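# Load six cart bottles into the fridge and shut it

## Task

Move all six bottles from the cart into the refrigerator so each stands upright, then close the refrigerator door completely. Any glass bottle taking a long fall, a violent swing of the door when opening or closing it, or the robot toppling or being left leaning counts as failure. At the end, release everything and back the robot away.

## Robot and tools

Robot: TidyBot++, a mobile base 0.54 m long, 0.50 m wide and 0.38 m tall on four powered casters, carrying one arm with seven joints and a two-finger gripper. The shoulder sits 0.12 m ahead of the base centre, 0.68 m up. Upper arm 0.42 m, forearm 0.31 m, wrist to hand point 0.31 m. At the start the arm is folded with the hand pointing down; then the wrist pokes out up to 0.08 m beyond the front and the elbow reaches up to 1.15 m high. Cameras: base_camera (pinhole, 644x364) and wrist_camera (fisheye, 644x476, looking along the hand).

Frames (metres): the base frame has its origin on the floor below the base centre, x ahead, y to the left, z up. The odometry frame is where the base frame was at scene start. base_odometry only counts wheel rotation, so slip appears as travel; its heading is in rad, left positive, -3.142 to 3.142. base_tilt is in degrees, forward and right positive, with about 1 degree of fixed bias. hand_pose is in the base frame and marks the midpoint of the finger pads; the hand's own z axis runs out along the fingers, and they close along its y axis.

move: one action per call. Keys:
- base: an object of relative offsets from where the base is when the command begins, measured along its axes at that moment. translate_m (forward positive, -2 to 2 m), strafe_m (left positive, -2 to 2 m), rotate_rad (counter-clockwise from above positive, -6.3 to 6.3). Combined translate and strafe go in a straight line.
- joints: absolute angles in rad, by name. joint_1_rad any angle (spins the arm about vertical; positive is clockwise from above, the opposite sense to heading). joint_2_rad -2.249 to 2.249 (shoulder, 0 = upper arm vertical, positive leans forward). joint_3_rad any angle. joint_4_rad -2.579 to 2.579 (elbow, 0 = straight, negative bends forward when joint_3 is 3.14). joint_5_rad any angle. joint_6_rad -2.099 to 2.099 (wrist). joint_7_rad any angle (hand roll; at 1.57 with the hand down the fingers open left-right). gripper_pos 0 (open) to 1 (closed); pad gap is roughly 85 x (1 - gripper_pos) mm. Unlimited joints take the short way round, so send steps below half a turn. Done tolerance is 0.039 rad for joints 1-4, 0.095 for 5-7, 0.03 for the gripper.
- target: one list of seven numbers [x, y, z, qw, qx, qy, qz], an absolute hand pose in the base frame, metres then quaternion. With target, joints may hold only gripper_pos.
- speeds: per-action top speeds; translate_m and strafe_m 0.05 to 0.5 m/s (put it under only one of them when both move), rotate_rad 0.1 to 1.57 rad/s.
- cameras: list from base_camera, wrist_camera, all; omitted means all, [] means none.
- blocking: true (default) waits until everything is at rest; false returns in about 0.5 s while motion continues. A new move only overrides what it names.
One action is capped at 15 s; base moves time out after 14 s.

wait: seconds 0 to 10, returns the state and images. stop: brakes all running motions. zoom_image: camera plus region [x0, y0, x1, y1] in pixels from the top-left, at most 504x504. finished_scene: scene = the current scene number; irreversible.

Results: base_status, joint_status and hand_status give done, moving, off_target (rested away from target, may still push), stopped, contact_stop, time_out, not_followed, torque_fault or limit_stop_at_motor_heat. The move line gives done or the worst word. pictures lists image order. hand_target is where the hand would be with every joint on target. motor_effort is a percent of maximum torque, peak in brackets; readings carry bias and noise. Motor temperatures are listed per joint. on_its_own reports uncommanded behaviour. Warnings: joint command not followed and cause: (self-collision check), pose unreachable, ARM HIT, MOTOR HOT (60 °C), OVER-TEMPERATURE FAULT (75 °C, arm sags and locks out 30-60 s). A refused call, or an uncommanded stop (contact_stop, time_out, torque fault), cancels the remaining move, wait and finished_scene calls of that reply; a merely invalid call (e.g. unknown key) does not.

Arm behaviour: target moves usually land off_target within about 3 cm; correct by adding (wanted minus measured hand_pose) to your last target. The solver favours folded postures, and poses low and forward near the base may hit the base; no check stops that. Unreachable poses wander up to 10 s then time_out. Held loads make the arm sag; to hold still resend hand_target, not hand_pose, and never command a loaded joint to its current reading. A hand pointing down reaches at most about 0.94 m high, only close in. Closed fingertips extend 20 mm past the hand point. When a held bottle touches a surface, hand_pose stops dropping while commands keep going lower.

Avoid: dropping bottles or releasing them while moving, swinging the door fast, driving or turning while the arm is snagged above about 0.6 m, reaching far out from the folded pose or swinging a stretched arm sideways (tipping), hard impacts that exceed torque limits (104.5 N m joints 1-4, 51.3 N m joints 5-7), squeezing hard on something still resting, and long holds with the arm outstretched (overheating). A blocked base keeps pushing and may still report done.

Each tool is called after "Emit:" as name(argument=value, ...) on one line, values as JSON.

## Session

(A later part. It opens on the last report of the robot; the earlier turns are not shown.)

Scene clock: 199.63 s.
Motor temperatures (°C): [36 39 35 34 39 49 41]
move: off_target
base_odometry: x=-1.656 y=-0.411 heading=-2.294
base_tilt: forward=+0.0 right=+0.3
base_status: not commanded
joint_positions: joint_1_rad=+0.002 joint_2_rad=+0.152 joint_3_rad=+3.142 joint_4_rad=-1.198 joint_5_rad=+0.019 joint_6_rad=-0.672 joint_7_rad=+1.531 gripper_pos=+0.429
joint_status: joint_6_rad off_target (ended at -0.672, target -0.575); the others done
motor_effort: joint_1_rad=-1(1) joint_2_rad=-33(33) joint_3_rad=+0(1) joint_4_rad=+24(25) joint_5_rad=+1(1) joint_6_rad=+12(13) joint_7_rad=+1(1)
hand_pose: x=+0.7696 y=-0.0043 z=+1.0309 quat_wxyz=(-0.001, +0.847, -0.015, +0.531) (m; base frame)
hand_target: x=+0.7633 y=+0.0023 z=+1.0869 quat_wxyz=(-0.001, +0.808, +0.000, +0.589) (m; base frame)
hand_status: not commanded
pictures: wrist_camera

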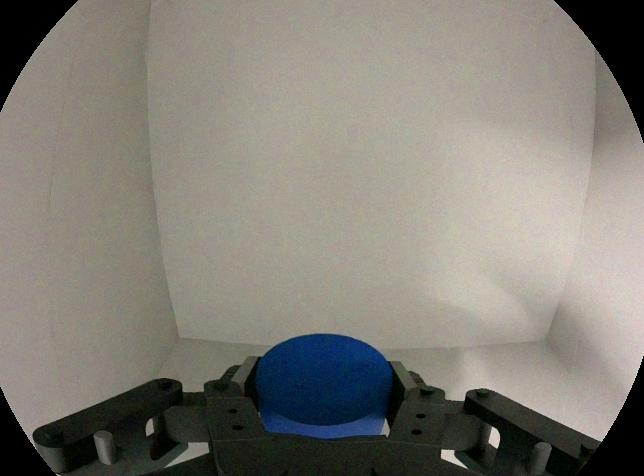

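Emit:
move(joints={"joint_4_rad":-1.213,"joint_6_rad":-0.556}, cameras=[])

Scene clock: 205.13 s.
Motor temperatures (°C): [36 39 35 34 39 49 41]
move: off_target
base_odometry: x=-1.656 y=-0.411 heading=-2.294
base_tilt: forward=+0.0 right=+0.3
base_status: not commanded
joint_positions: joint_1_rad=+0.002 joint_2_rad=+0.152 joint_3_rad=+3.142 joint_4_rad=-1.208 joint_5_rad=+0.019 joint_6_rad=-0.653 joint_7_rad=+1.531 gripper_pos=+0.429
joint_status: joint_6_rad off_target (ended at -0.653, target -0.556); the others done
motor_effort: joint_1_rad=+0(1) joint_2_rad=-32(32) joint_3_rad=+0(1) joint_4_rad=+23(24) joint_5_rad=+1(1) joint_6_rad=+12(13) joint_7_rad=+0(1)
hand_pose: x=+0.7714 y=-0.0042 z=+1.0306 quat_wxyz=(-0.001, +0.845, -0.015, +0.535) (m; base frame)
hand_target: x=+0.7649 y=+0.0023 z=+1.0853 quat_wxyz=(-0.001, +0.806, +0.000, +0.592) (m; base frame)
hand_status: not commanded
pictures: none
No camera images: "cameras" was empty.

Emit:
move(joints={"gripper_pos":0.42}, cameras=[])

Emit:
move(joints={"gripper_pos":0.36}, cameras=[])

Emit:
move(joints={"gripper_pos":0.25}, cameras=["wrist_camera"])

Scene clock: 210.20 s.
Motor temperatures (°C): [36 39 35 34 39 49 41]
move: done
base_odometry: x=-1.656 y=-0.411 heading=-2.294
base_tilt: forward=+0.0 right=+0.3
base_status: not commanded
joint_positions: joint_1_rad=+0.002 joint_2_rad=+0.152 joint_3_rad=+3.142 joint_4_rad=-1.208 joint_5_rad=+0.019 joint_6_rad=-0.653 joint_7_rad=+1.531 gripper_pos=+0.418
joint_status: all done
motor_effort: joint_1_rad=+0(1) joint_2_rad=-32(32) joint_3_rad=+0(0) joint_4_rad=+23(25) joint_5_rad=+0(1) joint_6_rad=+11(12) joint_7_rad=+1(1)
hand_pose: x=+0.7714 y=-0.0042 z=+1.0305 quat_wxyz=(-0.001, +0.845, -0.015, +0.535) (m; base frame)
hand_target: x=+0.7649 y=+0.0023 z=+1.0853 quat_wxyz=(-0.001, +0.806, +0.000, +0.592) (m; base frame)
hand_status: not commanded
pictures: none
No camera images: "cameras" was empty.

Scene clock: 210.97 s.
Motor temperatures (°C): [36 39 35 34 39 49 41]
move: done
base_odometry: x=-1.656 y=-0.411 heading=-2.294
base_tilt: forward=+0.1 right=+0.3
base_status: not commanded
joint_positions: joint_1_rad=+0.002 joint_2_rad=+0.132 joint_3_rad=+3.142 joint_4_rad=-1.208 joint_5_rad=+0.019 joint_6_rad=-0.634 joint_7_rad=+1.531 gripper_pos=+0.360
joint_status: all done
motor_effort: joint_1_rad=+0(1) joint_2_rad=-27(32) joint_3_rad=+0(1) joint_4_rad=+21(24) joint_5_rad=+1(1) joint_6_rad=+9(12) joint_7_rad=+0(1)
hand_pose: x=+0.7668 y=-0.0041 z=+1.0487 quat_wxyz=(-0.001, +0.834, -0.015, +0.551) (m; base frame)
hand_target: x=+0.7649 y=+0.0023 z=+1.0853 quat_wxyz=(-0.001, +0.806, +0.000, +0.592) (m; base frame)
hand_status: not commanded
pictures: none
No camera images: "cameras" was empty.

Scene clock: 211.50 s.
Motor temperatures (°C): [36 39 35 34 39 49 41]
move: done
base_odometry: x=-1.656 y=-0.411 heading=-2.294
base_tilt: forward=+0.0 right=+0.3
base_status: not commanded
joint_positions: joint_1_rad=+0.002 joint_2_rad=+0.132 joint_3_rad=+3.142 joint_4_rad=-1.208 joint_5_rad=+0.019 joint_6_rad=-0.634 joint_7_rad=+1.531 gripper_pos=+0.250
joint_status: all done
motor_effort: joint_1_rad=-1(1) joint_2_rad=-27(27) joint_3_rad=+0(1) joint_4_rad=+21(21) joint_5_rad=+0(0) joint_6_rad=+9(9) joint_7_rad=+1(1)
hand_pose: x=+0.7668 y=-0.0041 z=+1.0487 quat_wxyz=(-0.001, +0.834, -0.015, +0.551) (m; base frame)
hand_target: x=+0.7649 y=+0.0023 z=+1.0853 quat_wxyz=(-0.001, +0.806, +0.000, +0.592) (m; base frame)
hand_status: not commanded
pictures: wrist_camera

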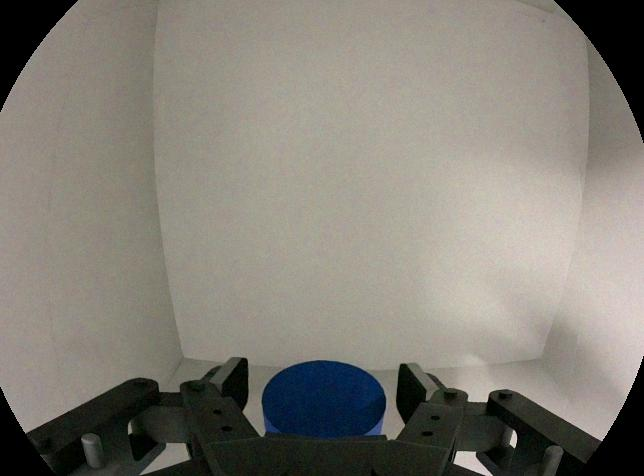

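Emit:
move(base={"translate_m":-0.09}, speeds={"translate_m":0.08}, cameras=["wrist_camera"])

Emit:
move(base={"translate_m":-0.9}, speeds={"translate_m":0.35})

Scene clock: 219.57 s.
Motor temperatures (°C): [36 39 35 34 39 49 41]
move: done
base_odometry: x=-1.596 y=-0.343 heading=-2.294
base_tilt: forward=+0.0 right=+0.3
base_status: done
joint_positions: joint_1_rad=+0.002 joint_2_rad=+0.125 joint_3_rad=+3.142 joint_4_rad=-1.208 joint_5_rad=+0.019 joint_6_rad=-0.634 joint_7_rad=+1.531 gripper_pos=+0.250
joint_status: not commanded
motor_effort: joint_1_rad=-1(1) joint_2_rad=-27(33) joint_3_rad=+0(1) joint_4_rad=+20(21) joint_5_rad=+0(1) joint_6_rad=+9(10) joint_7_rad=+1(1)
hand_pose: x=+0.7641 y=-0.0041 z=+1.0536 quat_wxyz=(-0.001, +0.832, -0.015, +0.554) (m; base frame)
hand_target: x=+0.7649 y=+0.0023 z=+1.0853 quat_wxyz=(-0.001, +0.806, +0.000, +0.592) (m; base frame)
hand_status: not commanded
pictures: wrist_camera

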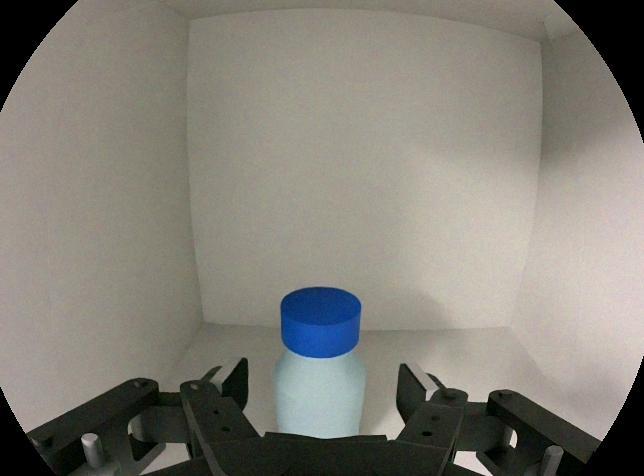

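Scene clock: 223.07 s.
Motor temperatures (°C): [36 39 35 34 39 49 41]
move: done
base_odometry: x=-1.000 y=+0.331 heading=-2.294
base_tilt: forward=+0.0 right=+0.3
base_status: done
joint_positions: joint_1_rad=+0.002 joint_2_rad=+0.116 joint_3_rad=+3.142 joint_4_rad=-1.208 joint_5_rad=+0.019 joint_6_rad=-0.633 joint_7_rad=+1.531 gripper_pos=+0.250
joint_status: not commanded
motor_effort: joint_1_rad=-1(2) joint_2_rad=-26(32) joint_3_rad=+0(1) joint_4_rad=+20(22) joint_5_rad=+0(1) joint_6_rad=+9(10) joint_7_rad=+0(1)
hand_pose: x=+0.7609 y=-0.0041 z=+1.0593 quat_wxyz=(-0.001, +0.829, -0.015, +0.558) (m; base frame)
hand_target: x=+0.7649 y=+0.0023 z=+1.0853 quat_wxyz=(-0.001, +0.806, +0.000, +0.592) (m; base frame)
hand_status: not commanded
pictures: base_camera, wrist_camera

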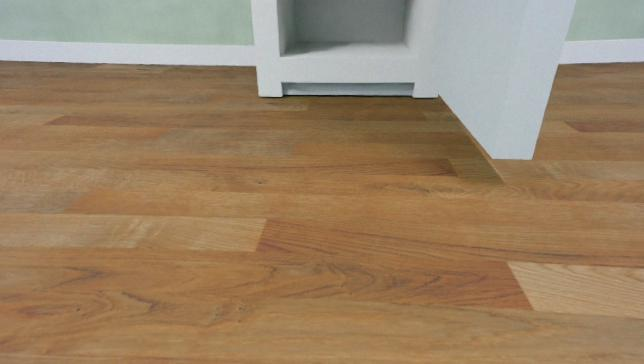

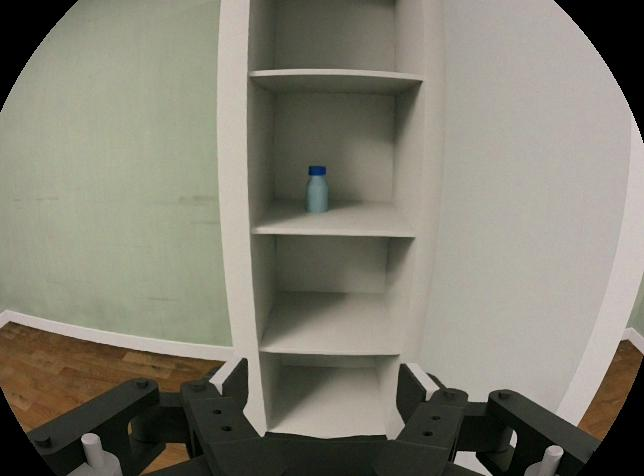

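Emit:
move(base={"translate_m":-0.157,"strafe_m":0.05,"rotate_rad":-1.571}, speeds={"rotate_rad":0.7}, cameras=[])

Emit:
move(joints={"joint_2_rad":0.221,"joint_4_rad":-1.49,"joint_6_rad":-0.21,"gripper_pos":0.3}, cameras=["wrist_camera"])

Scene clock: 238.03 s.
Motor temperatures (°C): [36 39 35 34 39 49 41]
move: done
base_odometry: x=-0.859 y=+0.416 heading=+2.418
base_tilt: forward=+0.0 right=+0.3
base_status: done
joint_positions: joint_1_rad=+0.004 joint_2_rad=+0.113 joint_3_rad=+3.142 joint_4_rad=-1.208 joint_5_rad=+0.019 joint_6_rad=-0.632 joint_7_rad=+1.531 gripper_pos=+0.250
joint_status: not commanded
motor_effort: joint_1_rad=-1(3) joint_2_rad=-26(30) joint_3_rad=+0(3) joint_4_rad=+20(22) joint_5_rad=+0(1) joint_6_rad=+9(10) joint_7_rad=+0(1)
hand_pose: x=+0.7600 y=-0.0051 z=+1.0612 quat_wxyz=(-0.001, +0.829, -0.015, +0.560) (m; base frame)
hand_target: x=+0.7649 y=+0.0023 z=+1.0853 quat_wxyz=(-0.001, +0.806, +0.000, +0.592) (m; base frame)
hand_status: not commanded
pictures: none
No camera images: "cameras" was empty.

Scene clock: 239.70 s.
Motor temperatures (°C): [36 39 35 34 39 49 41]
move: done
base_odometry: x=-0.859 y=+0.416 heading=+2.418
base_tilt: forward=+0.0 right=+0.3
base_status: not commanded
joint_positions: joint_1_rad=+0.004 joint_2_rad=+0.235 joint_3_rad=+3.142 joint_4_rad=-1.476 joint_5_rad=+0.019 joint_6_rad=-0.295 joint_7_rad=+1.531 gripper_pos=+0.300
joint_status: all done
motor_effort: joint_1_rad=-1(1) joint_2_rad=-31(35) joint_3_rad=+0(1) joint_4_rad=+21(23) joint_5_rad=+0(1) joint_6_rad=+9(10) joint_7_rad=+0(1)
hand_pose: x=+0.8105 y=-0.0035 z=+0.9161 quat_wxyz=(-0.002, +0.843, -0.012, +0.538) (m; base frame)
hand_target: x=+0.8149 y=+0.0023 z=+0.9416 quat_wxyz=(-0.001, +0.819, +0.000, +0.573) (m; base frame)
hand_status: not commanded
pictures: wrist_camera

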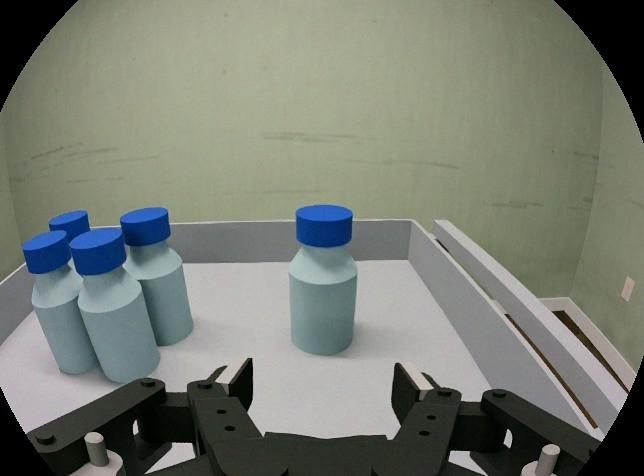

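Emit:
move(base={"translate_m":0.155}, speeds={"translate_m":0.12}, cameras=["wrist_camera"])

Emit:
zoom_image(camera="wrist_camera", region=[200, 290, 480, 476])

Scene clock: 245.40 s.
Motor temperatures (°C): [36 39 35 34 39 49 41]
move: done
base_odometry: x=-0.975 y=+0.518 heading=+2.417
base_tilt: forward=+0.0 right=+0.3
base_status: done
joint_positions: joint_1_rad=+0.004 joint_2_rad=+0.236 joint_3_rad=+3.142 joint_4_rad=-1.476 joint_5_rad=+0.019 joint_6_rad=-0.291 joint_7_rad=+1.531 gripper_pos=+0.300
joint_status: not commanded
motor_effort: joint_1_rad=-1(2) joint_2_rad=-31(35) joint_3_rad=+0(1) joint_4_rad=+20(22) joint_5_rad=+0(1) joint_6_rad=+9(10) joint_7_rad=+0(1)
hand_pose: x=+0.8113 y=-0.0034 z=+0.9165 quat_wxyz=(-0.002, +0.842, -0.012, +0.539) (m; base frame)
hand_target: x=+0.8149 y=+0.0023 z=+0.9416 quat_wxyz=(-0.001, +0.819, +0.000, +0.573) (m; base frame)
hand_status: not commanded
pictures: wrist_camera

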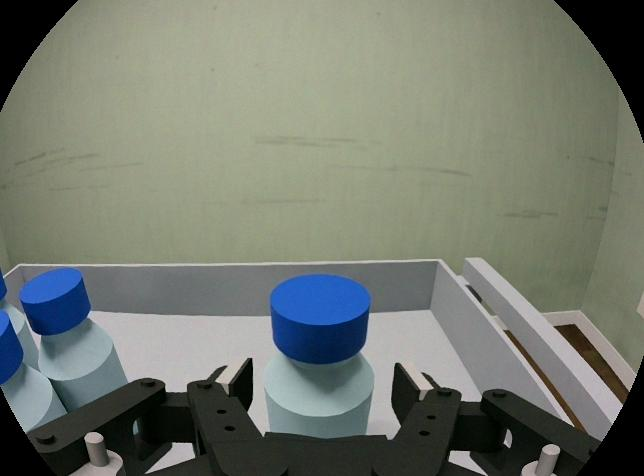

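Scaled by 1.800.

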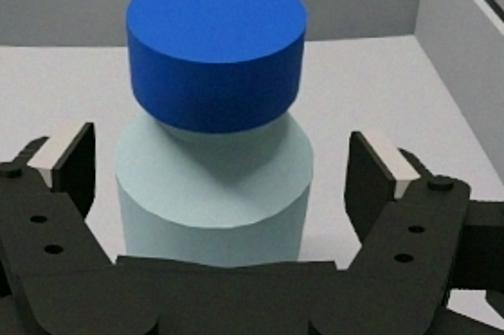

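Emit:
move(base={"translate_m":0.058,"strafe_m":0.004}, speeds={"translate_m":0.08}, joints={"gripper_pos":0.32}, cameras=["wrist_camera"])

Emit:
zoom_image(camera="wrist_camera", region=[200, 290, 480, 476])

Scene clock: 250.10 s.
Motor temperatures (°C): [36 39 35 34 39 49 41]
move: done
base_odometry: x=-1.021 y=+0.554 heading=+2.417
base_tilt: forward=+0.0 right=+0.3
base_status: done
joint_positions: joint_1_rad=+0.004 joint_2_rad=+0.235 joint_3_rad=+3.142 joint_4_rad=-1.476 joint_5_rad=+0.019 joint_6_rad=-0.290 joint_7_rad=+1.531 gripper_pos=+0.320
joint_status: all done
motor_effort: joint_1_rad=-1(1) joint_2_rad=-31(35) joint_3_rad=+0(1) joint_4_rad=+20(21) joint_5_rad=+0(1) joint_6_rad=+8(10) joint_7_rad=+0(1)
hand_pose: x=+0.8113 y=-0.0034 z=+0.9169 quat_wxyz=(-0.002, +0.842, -0.012, +0.540) (m; base frame)
hand_target: x=+0.8149 y=+0.0023 z=+0.9416 quat_wxyz=(-0.001, +0.819, +0.000, +0.573) (m; base frame)
hand_status: not commanded
pictures: wrist_camera

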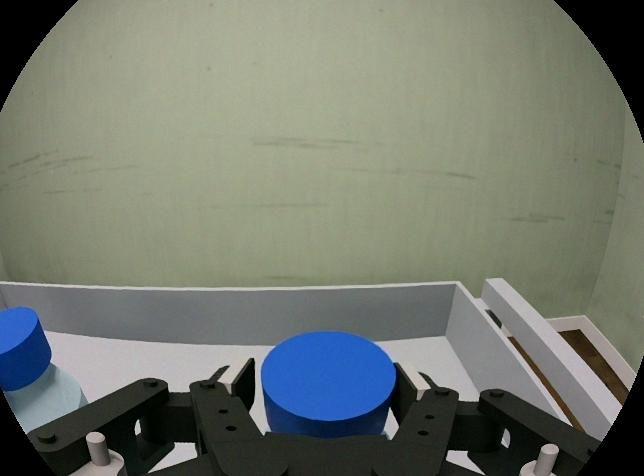

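Scaled by 1.800.

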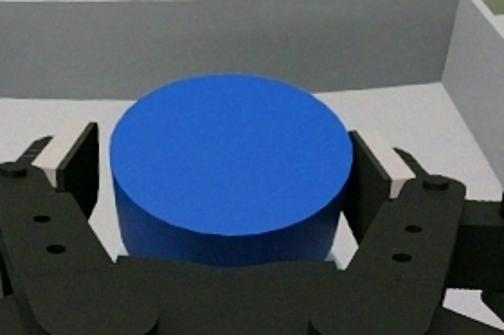

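Emit:
move(base={"translate_m":0.003,"strafe_m":-0.003}, speeds={"translate_m":0.06}, joints={"gripper_pos":0.34}, cameras=["wrist_camera"])

Emit:
zoom_image(camera="wrist_camera", region=[200, 290, 480, 476])

Scene clock: 254.60 s.
Motor temperatures (°C): [36 40 35 34 39 49 41]
move: done
base_odometry: x=-1.022 y=+0.558 heading=+2.417
base_tilt: forward=+0.0 right=+0.2
base_status: done
joint_positions: joint_1_rad=+0.003 joint_2_rad=+0.236 joint_3_rad=+3.142 joint_4_rad=-1.476 joint_5_rad=+0.019 joint_6_rad=-0.290 joint_7_rad=+1.531 gripper_pos=+0.340
joint_status: all done
motor_effort: joint_1_rad=+0(3) joint_2_rad=-31(35) joint_3_rad=+0(2) joint_4_rad=+21(22) joint_5_rad=+0(1) joint_6_rad=+9(9) joint_7_rad=+0(1)
hand_pose: x=+0.8114 y=-0.0032 z=+0.9168 quat_wxyz=(-0.002, +0.842, -0.012, +0.540) (m; base frame)
hand_target: x=+0.8149 y=+0.0023 z=+0.9416 quat_wxyz=(-0.001, +0.819, +0.000, +0.573) (m; base frame)
hand_status: not commanded
pictures: wrist_camera

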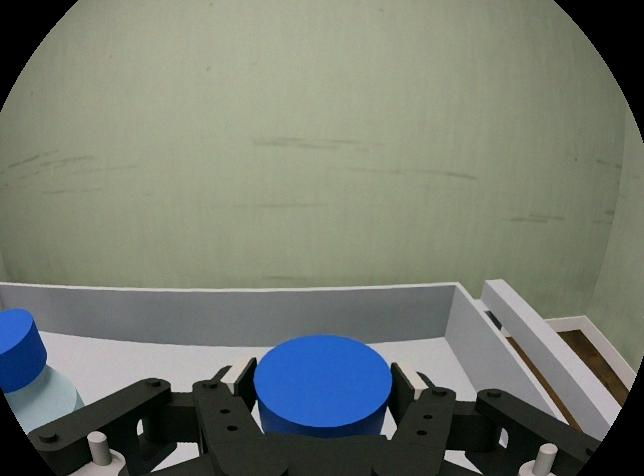

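Scaled by 1.800.

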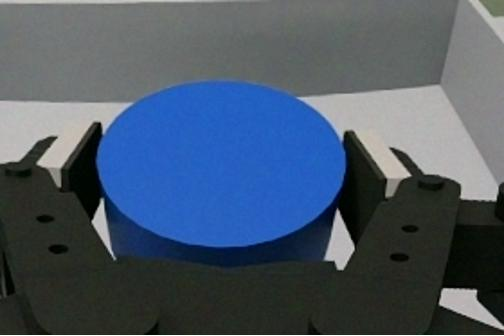

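Emit:
move(joints={"gripper_pos": 0.7}, cameras=["wrist_camera"])

Scene clock: 273.87 s.
Motor temperatures (°C): [36 40 35 34 39 49 41]
move: off_target
base_odometry: x=-1.022 y=+0.558 heading=+2.417
base_tilt: forward=+0.0 right=+0.3
base_status: not commanded
joint_positions: joint_1_rad=+0.003 joint_2_rad=+0.236 joint_3_rad=+3.142 joint_4_rad=-1.476 joint_5_rad=+0.019 joint_6_rad=-0.289 joint_7_rad=+1.531 gripper_pos=+0.431
joint_status: gripper_pos off_target (ended at +0.431, target +0.700)
motor_effort: joint_1_rad=+0(1) joint_2_rad=-31(31) joint_3_rad=+0(1) joint_4_rad=+21(22) joint_5_rad=+0(0) joint_6_rad=+9(10) joint_7_rad=+0(1)
hand_pose: x=+0.8114 y=-0.0032 z=+0.9171 quat_wxyz=(-0.002, +0.842, -0.012, +0.540) (m; base frame)
hand_target: x=+0.8149 y=+0.0023 z=+0.9416 quat_wxyz=(-0.001, +0.819, +0.000, +0.573) (m; base frame)
hand_status: not commanded
pictures: wrist_camera

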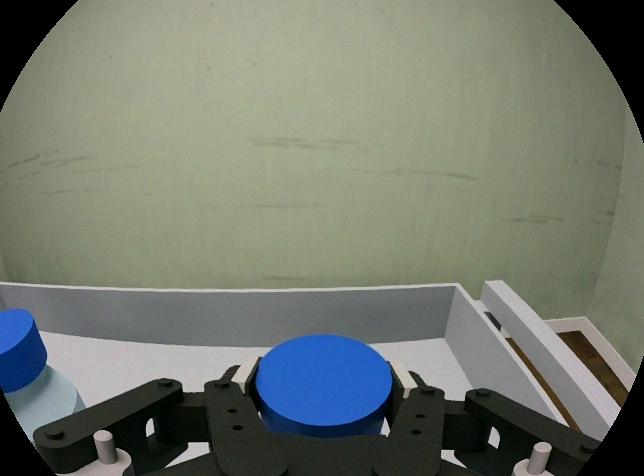

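Emit:
move(joints={"joint_2_rad": 0.19, "joint_4_rad": -1.41, "joint_6_rad": -0.31}, cameras=[])

Emit:
move(joints={"joint_2_rad": 0.165, "joint_4_rad": -1.34, "joint_6_rad": -0.40}, cameras=[])

Emit:
move(joints={"joint_2_rad": 0.14, "joint_4_rad": -1.2, "joint_6_rad": -0.56}, cameras=["wrist_camera"])

Emit:
move(joints={"joint_2_rad": 0.115, "joint_4_rad": -1.06, "joint_6_rad": -0.69}, cameras=["wrist_camera"])

Emit:
move(base={"translate_m": -0.5}, speeds={"translate_m": 0.3}, joints={"joint_2_rad": 0.106, "joint_4_rad": -1.044, "joint_6_rad": -0.72}, cameras=["wrist_camera"])

Scene clock: 280.73 s.
Motor temperatures (°C): [36 40 35 34 39 49 41]
move: off_target
base_odometry: x=-1.022 y=+0.558 heading=+2.417
base_tilt: forward=+0.0 right=+0.3
base_status: not commanded
joint_positions: joint_1_rad=+0.003 joint_2_rad=+0.237 joint_3_rad=+3.142 joint_4_rad=-1.445 joint_5_rad=+0.019 joint_6_rad=-0.317 joint_7_rad=+1.531 gripper_pos=+0.431
joint_status: joint_2_rad off_target (ended at +0.237, target +0.190); the others done
motor_effort: joint_1_rad=-1(1) joint_2_rad=-38(39) joint_3_rad=+0(1) joint_4_rad=+26(26) joint_5_rad=+0(1) joint_6_rad=+13(14) joint_7_rad=+0(1)
hand_pose: x=+0.8133 y=-0.0034 z=+0.9266 quat_wxyz=(-0.002, +0.841, -0.012, +0.541) (m; base frame)
hand_target: x=+0.8062 y=+0.0023 z=+0.9822 quat_wxyz=(-0.001, +0.816, +0.000, +0.578) (m; base frame)
hand_status: not commanded
pictures: none
No camera images: "cameras" was empty.

Scene clock: 281.63 s.
Motor temperatures (°C): [36 40 35 34 39 49 41]
move: off_target
base_odometry: x=-1.022 y=+0.558 heading=+2.417
base_tilt: forward=+0.0 right=+0.3
base_status: not commanded
joint_positions: joint_1_rad=+0.003 joint_2_rad=+0.223 joint_3_rad=+3.142 joint_4_rad=-1.373 joint_5_rad=+0.019 joint_6_rad=-0.373 joint_7_rad=+1.531 gripper_pos=+0.431
joint_status: joint_2_rad off_target (ended at +0.223, target +0.165); the others done
motor_effort: joint_1_rad=+0(1) joint_2_rad=-37(40) joint_3_rad=+0(0) joint_4_rad=+26(27) joint_5_rad=+0(1) joint_6_rad=+13(14) joint_7_rad=+1(1)
hand_pose: x=+0.8132 y=-0.0037 z=+0.9639 quat_wxyz=(-0.002, +0.833, -0.013, +0.554) (m; base frame)
hand_target: x=+0.7958 y=+0.0023 z=+1.0154 quat_wxyz=(-0.001, +0.815, +0.000, +0.580) (m; base frame)
hand_status: not commanded
pictures: none
No camera images: "cameras" was empty.

Scene clock: 283.03 s.
Motor temperatures (°C): [36 40 35 34 39 49 41]
move: off_target
base_odometry: x=-1.022 y=+0.558 heading=+2.417
base_tilt: forward=+0.0 right=+0.2
base_status: not commanded
joint_positions: joint_1_rad=+0.003 joint_2_rad=+0.196 joint_3_rad=+3.142 joint_4_rad=-1.232 joint_5_rad=+0.019 joint_6_rad=-0.525 joint_7_rad=+1.531 gripper_pos=+0.431
joint_status: joint_2_rad off_target (ended at +0.196, target +0.140); the others done
motor_effort: joint_1_rad=-1(1) joint_2_rad=-35(40) joint_3_rad=+0(1) joint_4_rad=+26(28) joint_5_rad=+0(1) joint_6_rad=+13(14) joint_7_rad=+0(1)
hand_pose: x=+0.8008 y=-0.0044 z=+1.0232 quat_wxyz=(-0.001, +0.828, -0.014, +0.560) (m; base frame)
hand_target: x=+0.7783 y=+0.0023 z=+1.0697 quat_wxyz=(-0.001, +0.813, +0.000, +0.582) (m; base frame)
hand_status: not commanded
pictures: wrist_camera

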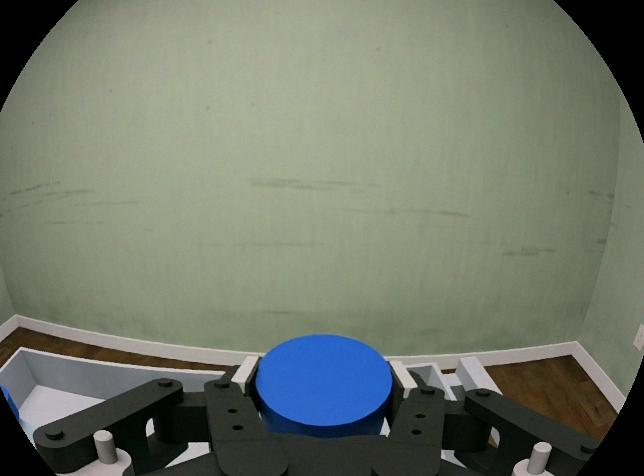

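Scene clock: 284.43 s.
Motor temperatures (°C): [36 40 35 34 39 49 41]
move: off_target
base_odometry: x=-1.022 y=+0.558 heading=+2.417
base_tilt: forward=+0.0 right=+0.2
base_status: not commanded
joint_positions: joint_1_rad=+0.003 joint_2_rad=+0.168 joint_3_rad=+3.142 joint_4_rad=-1.092 joint_5_rad=+0.019 joint_6_rad=-0.656 joint_7_rad=+1.531 gripper_pos=+0.431
joint_status: joint_2_rad off_target (ended at +0.168, target +0.115); the others done
motor_effort: joint_1_rad=+0(1) joint_2_rad=-34(38) joint_3_rad=+0(1) joint_4_rad=+25(27) joint_5_rad=+1(1) joint_6_rad=+12(14) joint_7_rad=+1(1)
hand_pose: x=+0.7815 y=-0.0050 z=+1.0878 quat_wxyz=(-0.001, +0.818, -0.015, +0.575) (m; base frame)
hand_target: x=+0.7552 y=+0.0023 z=+1.1307 quat_wxyz=(-0.001, +0.803, +0.000, +0.596) (m; base frame)
hand_status: not commanded
pictures: wrist_camera

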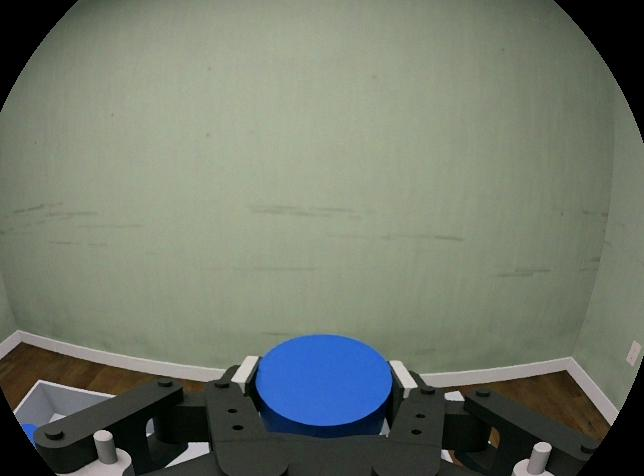

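Scene clock: 286.97 s.
Motor temperatures (°C): [36 40 35 34 39 49 41]
move: off_target
base_odometry: x=-0.647 y=+0.227 heading=+2.417
base_tilt: forward=+0.0 right=+0.3
base_status: done
joint_positions: joint_1_rad=+0.002 joint_2_rad=+0.148 joint_3_rad=+3.142 joint_4_rad=-1.076 joint_5_rad=+0.019 joint_6_rad=-0.692 joint_7_rad=+1.531 gripper_pos=+0.431
joint_status: joint_2_rad off_target (ended at +0.148, target +0.106); the others done
motor_effort: joint_1_rad=-1(2) joint_2_rad=-33(41) joint_3_rad=-1(2) joint_4_rad=+25(27) joint_5_rad=+0(1) joint_6_rad=+13(14) joint_7_rad=-1(1)
hand_pose: x=+0.7697 y=-0.0043 z=+1.0993 quat_wxyz=(-0.001, +0.818, -0.015, +0.575) (m; base frame)
hand_target: x=+0.7479 y=+0.0023 z=+1.1369 quat_wxyz=(-0.001, +0.805, +0.000, +0.594) (m; base frame)
hand_status: not commanded
pictures: wrist_camera

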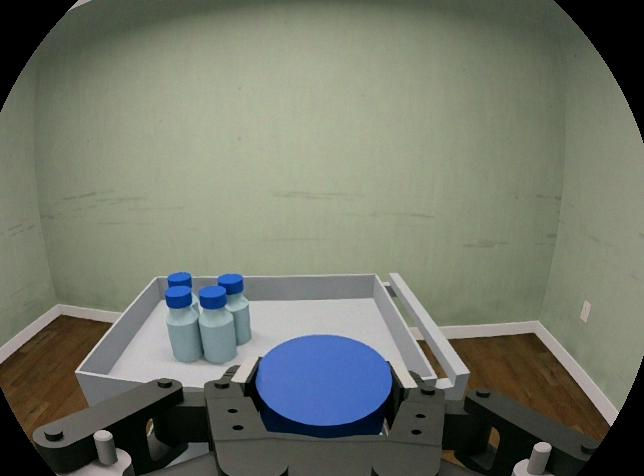

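Emit:
move(base={"rotate_rad": 1.571}, speeds={"rotate_rad": 0.6}, cameras=[])

Emit:
move(base={"translate_m": 0.16, "strafe_m": -0.475}, speeds={"translate_m": 0.3}, cameras=["wrist_camera"])

Scene clock: 295.10 s.
Motor temperatures (°C): [36 40 35 34 39 49 41]
move: done
base_odometry: x=-0.647 y=+0.227 heading=-2.295
base_tilt: forward=+0.0 right=+0.2
base_status: done
joint_positions: joint_1_rad=-0.003 joint_2_rad=+0.148 joint_3_rad=+3.141 joint_4_rad=-1.076 joint_5_rad=+0.019 joint_6_rad=-0.692 joint_7_rad=+1.532 gripper_pos=+0.431
joint_status: not commanded
motor_effort: joint_1_rad=-1(4) joint_2_rad=-33(34) joint_3_rad=+0(4) joint_4_rad=+25(25) joint_5_rad=+0(2) joint_6_rad=+14(14) joint_7_rad=+0(1)
hand_pose: x=+0.7697 y=-0.0003 z=+1.0992 quat_wxyz=(-0.003, +0.818, -0.012, +0.575) (m; base frame)
hand_target: x=+0.7479 y=+0.0023 z=+1.1369 quat_wxyz=(-0.001, +0.805, +0.000, +0.594) (m; base frame)
hand_status: not commanded
pictures: none
No camera images: "cameras" was empty.

Scene clock: 297.70 s.
Motor temperatures (°C): [36 40 35 34 39 49 41]
move: done
base_odometry: x=-1.109 y=+0.422 heading=-2.295
base_tilt: forward=+0.0 right=+0.3
base_status: done
joint_positions: joint_1_rad=+0.001 joint_2_rad=+0.148 joint_3_rad=+3.141 joint_4_rad=-1.076 joint_5_rad=+0.019 joint_6_rad=-0.692 joint_7_rad=+1.532 gripper_pos=+0.431
joint_status: not commanded
motor_effort: joint_1_rad=-1(3) joint_2_rad=-33(34) joint_3_rad=+0(3) joint_4_rad=+25(26) joint_5_rad=+0(1) joint_6_rad=+13(14) joint_7_rad=+0(1)
hand_pose: x=+0.7697 y=-0.0029 z=+1.0993 quat_wxyz=(-0.002, +0.818, -0.014, +0.575) (m; base frame)
hand_target: x=+0.7479 y=+0.0023 z=+1.1369 quat_wxyz=(-0.001, +0.805, +0.000, +0.594) (m; base frame)
hand_status: not commanded
pictures: wrist_camera

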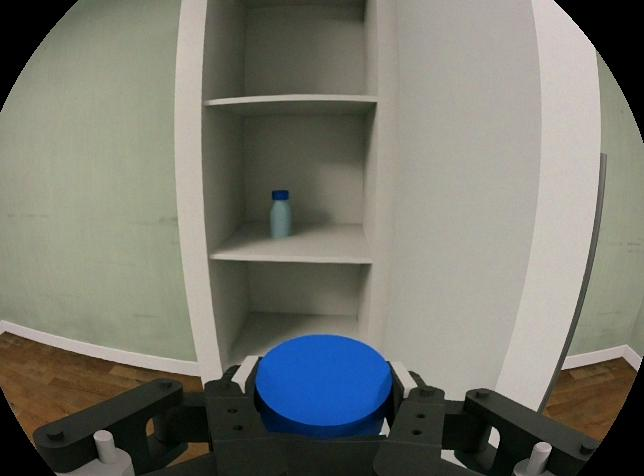

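Emit:
move(base={"translate_m": 0.784}, speeds={"translate_m": 0.35}, cameras=["wrist_camera"])

Emit:
move(base={"translate_m": 0.2}, speeds={"translate_m": 0.2}, cameras=["wrist_camera"])

Scene clock: 306.90 s.
Motor temperatures (°C): [36 40 35 34 39 49 41]
move: time_out
base_odometry: x=-1.512 y=-0.033 heading=-2.310
base_tilt: forward=+0.0 right=+0.3
base_status: translate_m time_out (by the wheels' count: +0.608 of +0.784)
joint_positions: joint_1_rad=+0.005 joint_2_rad=+0.158 joint_3_rad=+3.139 joint_4_rad=-1.069 joint_5_rad=+0.015 joint_6_rad=-0.707 joint_7_rad=+1.535 gripper_pos=+0.431
joint_status: not commanded
motor_effort: joint_1_rad=+0(15) joint_2_rad=-33(50) joint_3_rad=+0(13) joint_4_rad=+25(32) joint_5_rad=+1(6) joint_6_rad=+13(16) joint_7_rad=+0(1)
hand_pose: x=+0.7722 y=-0.0030 z=+1.0926 quat_wxyz=(-0.002, +0.823, -0.013, +0.568) (m; base frame)
hand_target: x=+0.7479 y=+0.0023 z=+1.1369 quat_wxyz=(-0.001, +0.805, +0.000, +0.594) (m; base frame)
hand_status: not commanded
pictures: wrist_camera

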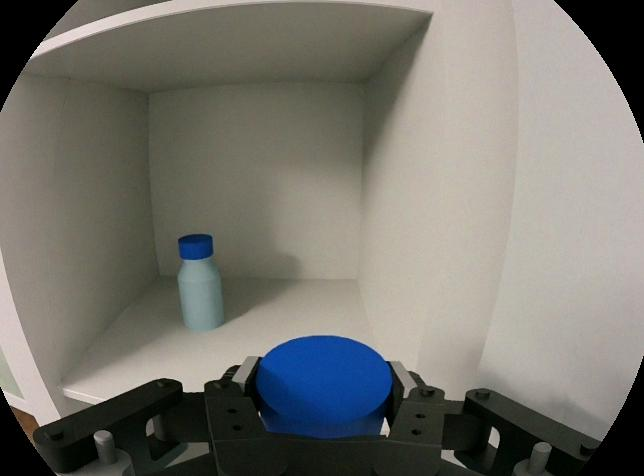

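not run: a stop that you did not command came earlier in this reply.

Emit:
move(cameras=["base_camera"])

Scene clock: 309.40 s.
Motor temperatures (°C): [36 40 35 34 39 49 41]
base_odometry: x=-1.512 y=-0.033 heading=-2.310
base_tilt: forward=+0.0 right=+0.3
base_status: translate_m time_out (by the wheels' count: +0.608 of +0.784)
joint_positions: joint_1_rad=+0.005 joint_2_rad=+0.158 joint_3_rad=+3.139 joint_4_rad=-1.069 joint_5_rad=+0.015 joint_6_rad=-0.707 joint_7_rad=+1.535 gripper_pos=+0.431
joint_status: not commanded
motor_effort: joint_1_rad=+0(15) joint_2_rad=-33(50) joint_3_rad=+0(13) joint_4_rad=+25(32) joint_5_rad=+1(6) joint_6_rad=+13(16) joint_7_rad=+0(1)
hand_pose: x=+0.7722 y=-0.0030 z=+1.0926 quat_wxyz=(-0.002, +0.823, -0.013, +0.568) (m; base frame)
hand_target: x=+0.7479 y=+0.0023 z=+1.1369 quat_wxyz=(-0.001, +0.805, +0.000, +0.594) (m; base frame)
hand_status: not commanded
pictures: base_camera

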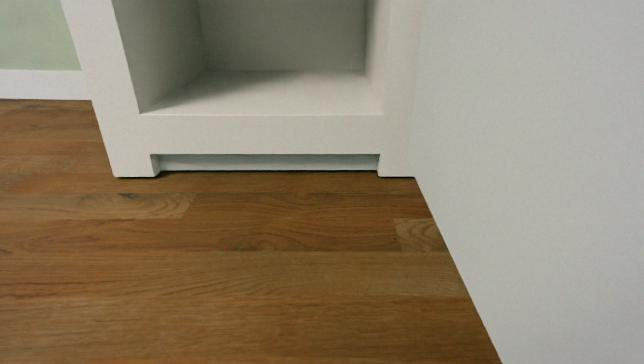

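Emit:
move(base={"translate_m": -0.25, "rotate_rad": 0.015}, speeds={"translate_m": 0.2})

Scene clock: 326.27 s.
Motor temperatures (°C): [36 40 35 34 39 49 41]
move: done
base_odometry: x=-1.343 y=+0.152 heading=-2.294
base_tilt: forward=+0.0 right=+0.3
base_status: done
joint_positions: joint_1_rad=-0.001 joint_2_rad=+0.148 joint_3_rad=+3.139 joint_4_rad=-1.069 joint_5_rad=+0.015 joint_6_rad=-0.707 joint_7_rad=+1.536 gripper_pos=+0.431
joint_status: not commanded
motor_effort: joint_1_rad=-1(4) joint_2_rad=-33(39) joint_3_rad=+0(3) joint_4_rad=+25(26) joint_5_rad=+0(2) joint_6_rad=+13(14) joint_7_rad=+1(1)
hand_pose: x=+0.7680 y=+0.0003 z=+1.0993 quat_wxyz=(-0.004, +0.820, -0.011, +0.572) (m; base frame)
hand_target: x=+0.7479 y=+0.0023 z=+1.1369 quat_wxyz=(-0.001, +0.805, +0.000, +0.594) (m; base frame)
hand_status: not commanded
pictures: base_camera, wrist_camera

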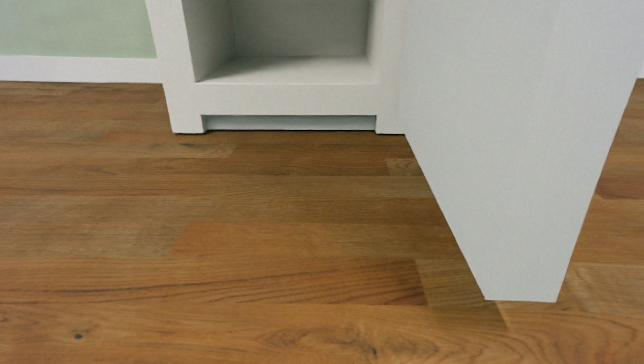

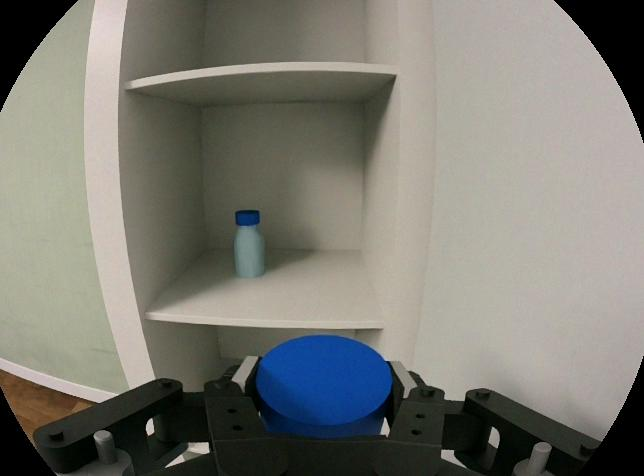

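Emit:
move(base={"strafe_m": 0.087}, speeds={"strafe_m": 0.2}, joints={"joint_1_rad": 0.14})

Scene clock: 335.37 s.
Motor temperatures (°C): [36 40 35 34 39 49 41]
move: done
base_odometry: x=-1.278 y=+0.094 heading=-2.294
base_tilt: forward=+0.0 right=+0.2
base_status: done
joint_positions: joint_1_rad=+0.127 joint_2_rad=+0.148 joint_3_rad=+3.139 joint_4_rad=-1.069 joint_5_rad=+0.015 joint_6_rad=-0.707 joint_7_rad=+1.536 gripper_pos=+0.431
joint_status: all done
motor_effort: joint_1_rad=-1(3) joint_2_rad=-33(35) joint_3_rad=+0(2) joint_4_rad=+25(25) joint_5_rad=+0(1) joint_6_rad=+13(14) joint_7_rad=+0(1)
hand_pose: x=+0.7628 y=-0.0820 z=+1.0993 quat_wxyz=(+0.032, +0.818, -0.063, +0.571) (m; base frame)
hand_target: x=+0.7421 y=-0.0855 z=+1.1369 quat_wxyz=(+0.041, +0.803, -0.056, +0.592) (m; base frame)
hand_status: not commanded
pictures: base_camera, wrist_camera

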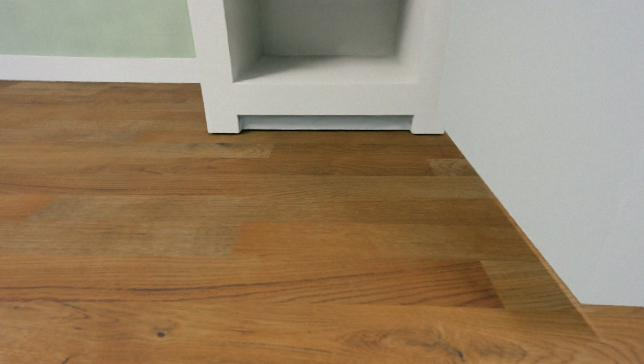

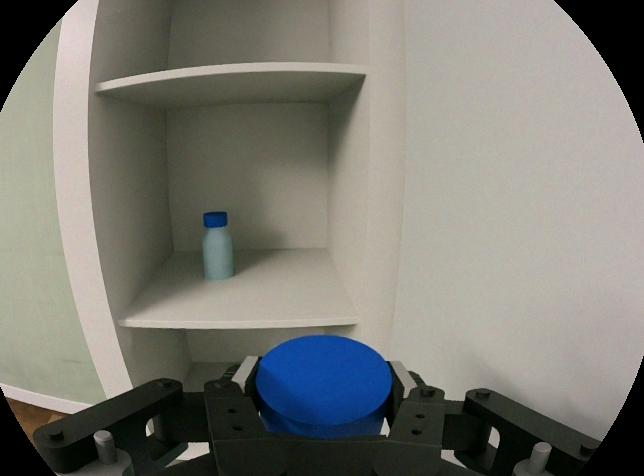

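Emit:
move(base={"translate_m": 0.43}, speeds={"translate_m": 0.25}, cameras=["wrist_camera"])

Emit:
move(base={"translate_m": 0.204}, speeds={"translate_m": 0.15})

Scene clock: 353.83 s.
Motor temperatures (°C): [36 40 35 34 39 49 41]
move: time_out
base_odometry: x=-1.452 y=-0.103 heading=-2.309
base_tilt: forward=+0.0 right=+0.3
base_status: translate_m time_out (by the wheels' count: +0.263 of +0.430)
joint_positions: joint_1_rad=+0.137 joint_2_rad=+0.158 joint_3_rad=+3.135 joint_4_rad=-1.066 joint_5_rad=+0.012 joint_6_rad=-0.713 joint_7_rad=+1.536 gripper_pos=+0.431
joint_status: not commanded
motor_effort: joint_1_rad=-1(13) joint_2_rad=-32(48) joint_3_rad=+0(12) joint_4_rad=+25(29) joint_5_rad=+1(5) joint_6_rad=+12(15) joint_7_rad=+1(1)
hand_pose: x=+0.7657 y=-0.0863 z=+1.0926 quat_wxyz=(+0.032, +0.821, -0.067, +0.566) (m; base frame)
hand_target: x=+0.7421 y=-0.0855 z=+1.1369 quat_wxyz=(+0.041, +0.803, -0.056, +0.592) (m; base frame)
hand_status: not commanded
pictures: wrist_camera

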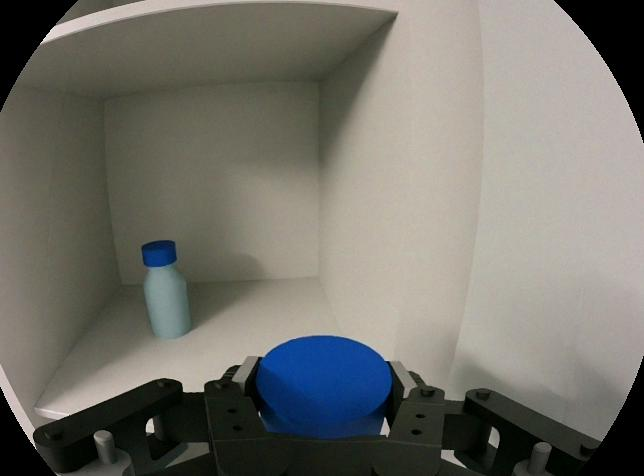

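not run: a stop that you did not command came earlier in this reply.

Emit:
move(base={"translate_m": -0.12, "rotate_rad": 0.015}, speeds={"translate_m": 0.2}, cameras=[])

Emit:
move(base={"strafe_m": 0.06}, speeds={"strafe_m": 0.2}, joints={"joint_1_rad": 0.235})

Scene clock: 371.90 s.
Motor temperatures (°C): [36 40 35 35 39 49 41]
move: done
base_odometry: x=-1.371 y=-0.014 heading=-2.293
base_tilt: forward=+0.0 right=+0.3
base_status: done
joint_positions: joint_1_rad=+0.137 joint_2_rad=+0.148 joint_3_rad=+3.135 joint_4_rad=-1.066 joint_5_rad=+0.012 joint_6_rad=-0.713 joint_7_rad=+1.536 gripper_pos=+0.431
joint_status: not commanded
motor_effort: joint_1_rad=+0(3) joint_2_rad=-32(39) joint_3_rad=+0(2) joint_4_rad=+25(27) joint_5_rad=+0(1) joint_6_rad=+13(14) joint_7_rad=+0(1)
hand_pose: x=+0.7617 y=-0.0859 z=+1.0990 quat_wxyz=(+0.033, +0.819, -0.067, +0.570) (m; base frame)
hand_target: x=+0.7421 y=-0.0855 z=+1.1369 quat_wxyz=(+0.041, +0.803, -0.056, +0.592) (m; base frame)
hand_status: not commanded
pictures: none
No camera images: "cameras" was empty.

Scene clock: 373.07 s.
Motor temperatures (°C): [36 40 35 35 39 49 41]
move: done
base_odometry: x=-1.326 y=-0.053 heading=-2.292
base_tilt: forward=+0.0 right=+0.3
base_status: done
joint_positions: joint_1_rad=+0.222 joint_2_rad=+0.148 joint_3_rad=+3.135 joint_4_rad=-1.066 joint_5_rad=+0.012 joint_6_rad=-0.713 joint_7_rad=+1.536 gripper_pos=+0.431
joint_status: all done
motor_effort: joint_1_rad=-1(3) joint_2_rad=-33(36) joint_3_rad=+0(2) joint_4_rad=+25(26) joint_5_rad=+0(1) joint_6_rad=+13(14) joint_7_rad=+0(1)
hand_pose: x=+0.7520 y=-0.1400 z=+1.0992 quat_wxyz=(+0.057, +0.815, -0.101, +0.568) (m; base frame)
hand_target: x=+0.7311 y=-0.1442 z=+1.1369 quat_wxyz=(+0.069, +0.799, -0.094, +0.590) (m; base frame)
hand_status: not commanded
pictures: base_camera, wrist_camera

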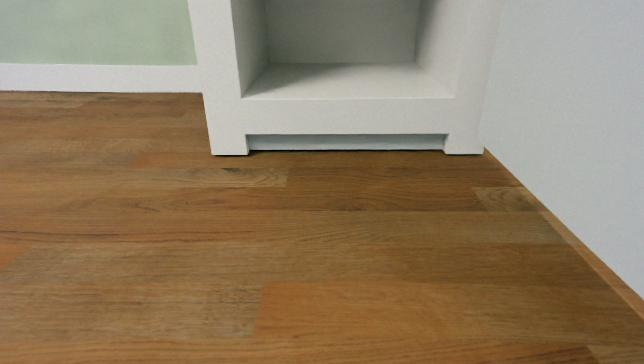

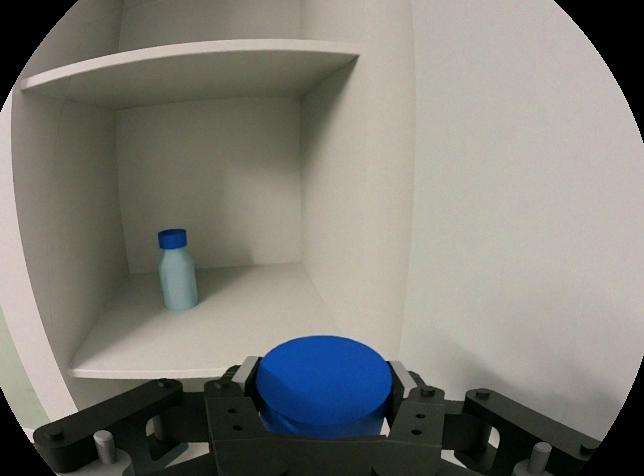

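Emit:
move(base={"strafe_m": 0.025, "translate_m": 0.3}, speeds={"translate_m": 0.25}, cameras=["wrist_camera"])

Emit:
move(base={"translate_m": 0.203}, speeds={"translate_m": 0.15})

Scene clock: 386.17 s.
Motor temperatures (°C): [36 40 35 35 39 49 41]
move: done
base_odometry: x=-1.505 y=-0.295 heading=-2.292
base_tilt: forward=+0.0 right=+0.3
base_status: done
joint_positions: joint_1_rad=+0.226 joint_2_rad=+0.152 joint_3_rad=+3.135 joint_4_rad=-1.066 joint_5_rad=+0.012 joint_6_rad=-0.713 joint_7_rad=+1.536 gripper_pos=+0.431
joint_status: not commanded
motor_effort: joint_1_rad=+0(2) joint_2_rad=-33(37) joint_3_rad=+0(1) joint_4_rad=+25(26) joint_5_rad=+0(1) joint_6_rad=+13(14) joint_7_rad=+1(1)
hand_pose: x=+0.7530 y=-0.1431 z=+1.0966 quat_wxyz=(+0.058, +0.816, -0.103, +0.566) (m; base frame)
hand_target: x=+0.7311 y=-0.1442 z=+1.1369 quat_wxyz=(+0.069, +0.799, -0.094, +0.590) (m; base frame)
hand_status: not commanded
pictures: wrist_camera

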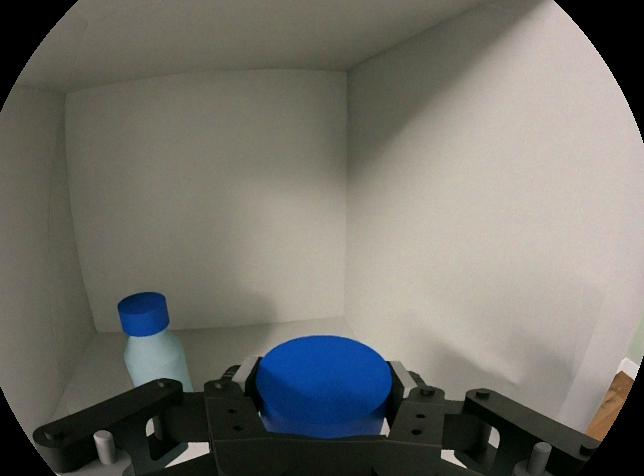

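Scene clock: 388.13 s.
Motor temperatures (°C): [36 40 35 35 39 49 41]
move: done
base_odometry: x=-1.639 y=-0.448 heading=-2.292
base_tilt: forward=+0.0 right=+0.3
base_status: done
joint_positions: joint_1_rad=+0.227 joint_2_rad=+0.152 joint_3_rad=+3.135 joint_4_rad=-1.066 joint_5_rad=+0.012 joint_6_rad=-0.713 joint_7_rad=+1.536 gripper_pos=+0.431
joint_status: not commanded
motor_effort: joint_1_rad=-1(1) joint_2_rad=-33(37) joint_3_rad=+0(1) joint_4_rad=+25(27) joint_5_rad=+1(1) joint_6_rad=+12(14) joint_7_rad=+0(1)
hand_pose: x=+0.7529 y=-0.1435 z=+1.0965 quat_wxyz=(+0.058, +0.816, -0.103, +0.566) (m; base frame)
hand_target: x=+0.7311 y=-0.1442 z=+1.1369 quat_wxyz=(+0.069, +0.799, -0.094, +0.590) (m; base frame)
hand_status: not commanded
pictures: base_camera, wrist_camera

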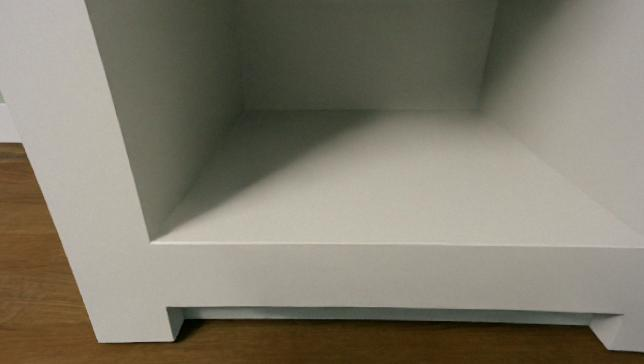

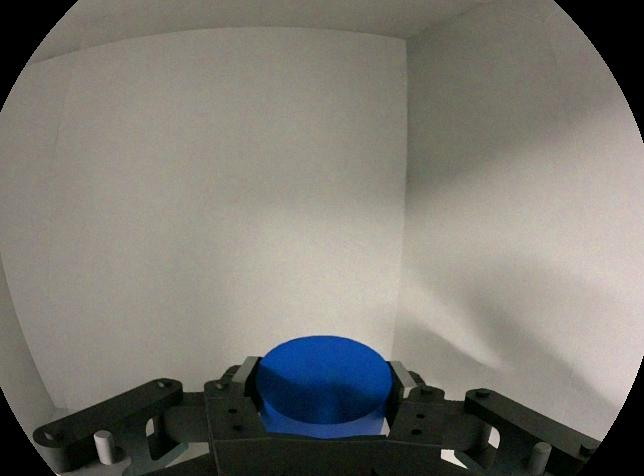

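Emit:
move(joints={"joint_4_rad": -1.12, "joint_6_rad": -0.665}, cameras=[])

Emit:
move(joints={"joint_4_rad": -1.156, "joint_6_rad": -0.628}, cameras=[])

Emit:
move(joints={"joint_4_rad": -1.171, "joint_6_rad": -0.605}, cameras=[])

Emit:
move(joints={"joint_4_rad": -1.186, "joint_6_rad": -0.59}, cameras=["wrist_camera"])

Scene clock: 395.17 s.
Motor temperatures (°C): [36 40 35 35 39 49 41]
move: done
base_odometry: x=-1.639 y=-0.448 heading=-2.292
base_tilt: forward=+0.0 right=+0.3
base_status: not commanded
joint_positions: joint_1_rad=+0.227 joint_2_rad=+0.153 joint_3_rad=+3.135 joint_4_rad=-1.130 joint_5_rad=+0.012 joint_6_rad=-0.713 joint_7_rad=+1.536 gripper_pos=+0.431
joint_status: all done
motor_effort: joint_1_rad=-1(1) joint_2_rad=-33(36) joint_3_rad=+0(0) joint_4_rad=+25(27) joint_5_rad=+0(1) joint_6_rad=+13(14) joint_7_rad=+0(1)
hand_pose: x=+0.7520 y=-0.1433 z=+1.0586 quat_wxyz=(+0.055, +0.834, -0.105, +0.539) (m; base frame)
hand_target: x=+0.7379 y=-0.1458 z=+1.1085 quat_wxyz=(+0.068, +0.805, -0.095, +0.581) (m; base frame)
hand_status: not commanded
pictures: none
No camera images: "cameras" was empty.

Scene clock: 395.87 s.
Motor temperatures (°C): [36 40 35 35 39 49 41]
move: done
base_odometry: x=-1.639 y=-0.448 heading=-2.292
base_tilt: forward=+0.0 right=+0.2
base_status: not commanded
joint_positions: joint_1_rad=+0.227 joint_2_rad=+0.153 joint_3_rad=+3.135 joint_4_rad=-1.163 joint_5_rad=+0.012 joint_6_rad=-0.708 joint_7_rad=+1.536 gripper_pos=+0.431
joint_status: all done
motor_effort: joint_1_rad=-1(1) joint_2_rad=-33(35) joint_3_rad=+0(1) joint_4_rad=+25(27) joint_5_rad=+0(1) joint_6_rad=+12(14) joint_7_rad=+0(1)
hand_pose: x=+0.7511 y=-0.1430 z=+1.0408 quat_wxyz=(+0.054, +0.841, -0.106, +0.527) (m; base frame)
hand_target: x=+0.7415 y=-0.1467 z=+1.0981 quat_wxyz=(+0.068, +0.805, -0.095, +0.582) (m; base frame)
hand_status: not commanded
pictures: none
No camera images: "cameras" was empty.

Scene clock: 396.43 s.
Motor temperatures (°C): [36 40 35 35 39 49 41]
move: done
base_odometry: x=-1.639 y=-0.448 heading=-2.292
base_tilt: forward=+0.0 right=+0.3
base_status: not commanded
joint_positions: joint_1_rad=+0.227 joint_2_rad=+0.153 joint_3_rad=+3.135 joint_4_rad=-1.175 joint_5_rad=+0.012 joint_6_rad=-0.699 joint_7_rad=+1.536 gripper_pos=+0.431
joint_status: all done
motor_effort: joint_1_rad=+0(1) joint_2_rad=-33(34) joint_3_rad=+0(1) joint_4_rad=+25(26) joint_5_rad=+0(1) joint_6_rad=+12(14) joint_7_rad=+0(1)
hand_pose: x=+0.7516 y=-0.1431 z=+1.0361 quat_wxyz=(+0.054, +0.842, -0.106, +0.526) (m; base frame)
hand_target: x=+0.7436 y=-0.1472 z=+1.0959 quat_wxyz=(+0.068, +0.803, -0.094, +0.585) (m; base frame)
hand_status: not commanded
pictures: none
No camera images: "cameras" was empty.

Scene clock: 396.97 s.
Motor temperatures (°C): [36 40 35 35 39 49 41]
move: off_target
base_odometry: x=-1.639 y=-0.448 heading=-2.292
base_tilt: forward=+0.0 right=+0.3
base_status: not commanded
joint_positions: joint_1_rad=+0.227 joint_2_rad=+0.153 joint_3_rad=+3.135 joint_4_rad=-1.186 joint_5_rad=+0.012 joint_6_rad=-0.688 joint_7_rad=+1.536 gripper_pos=+0.431
joint_status: joint_6_rad off_target (ended at -0.688, target -0.590); the others done
motor_effort: joint_1_rad=-1(1) joint_2_rad=-32(33) joint_3_rad=+0(0) joint_4_rad=+24(26) joint_5_rad=+0(1) joint_6_rad=+12(13) joint_7_rad=-1(1)
hand_pose: x=+0.7523 y=-0.1433 z=+1.0330 quat_wxyz=(+0.054, +0.842, -0.106, +0.526) (m; base frame)
hand_target: x=+0.7449 y=-0.1475 z=+1.0914 quat_wxyz=(+0.068, +0.803, -0.094, +0.585) (m; base frame)
hand_status: not commanded
pictures: wrist_camera

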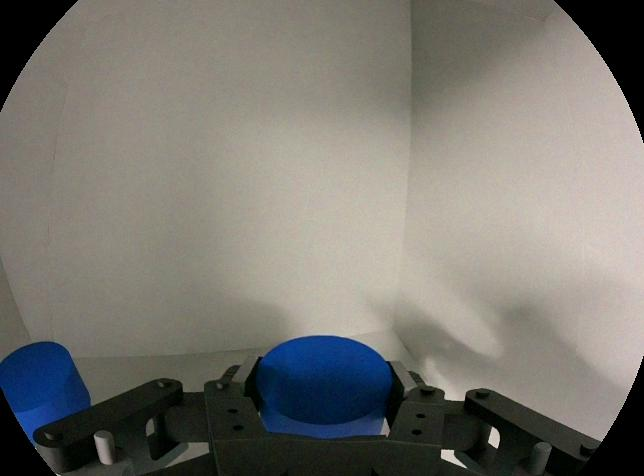

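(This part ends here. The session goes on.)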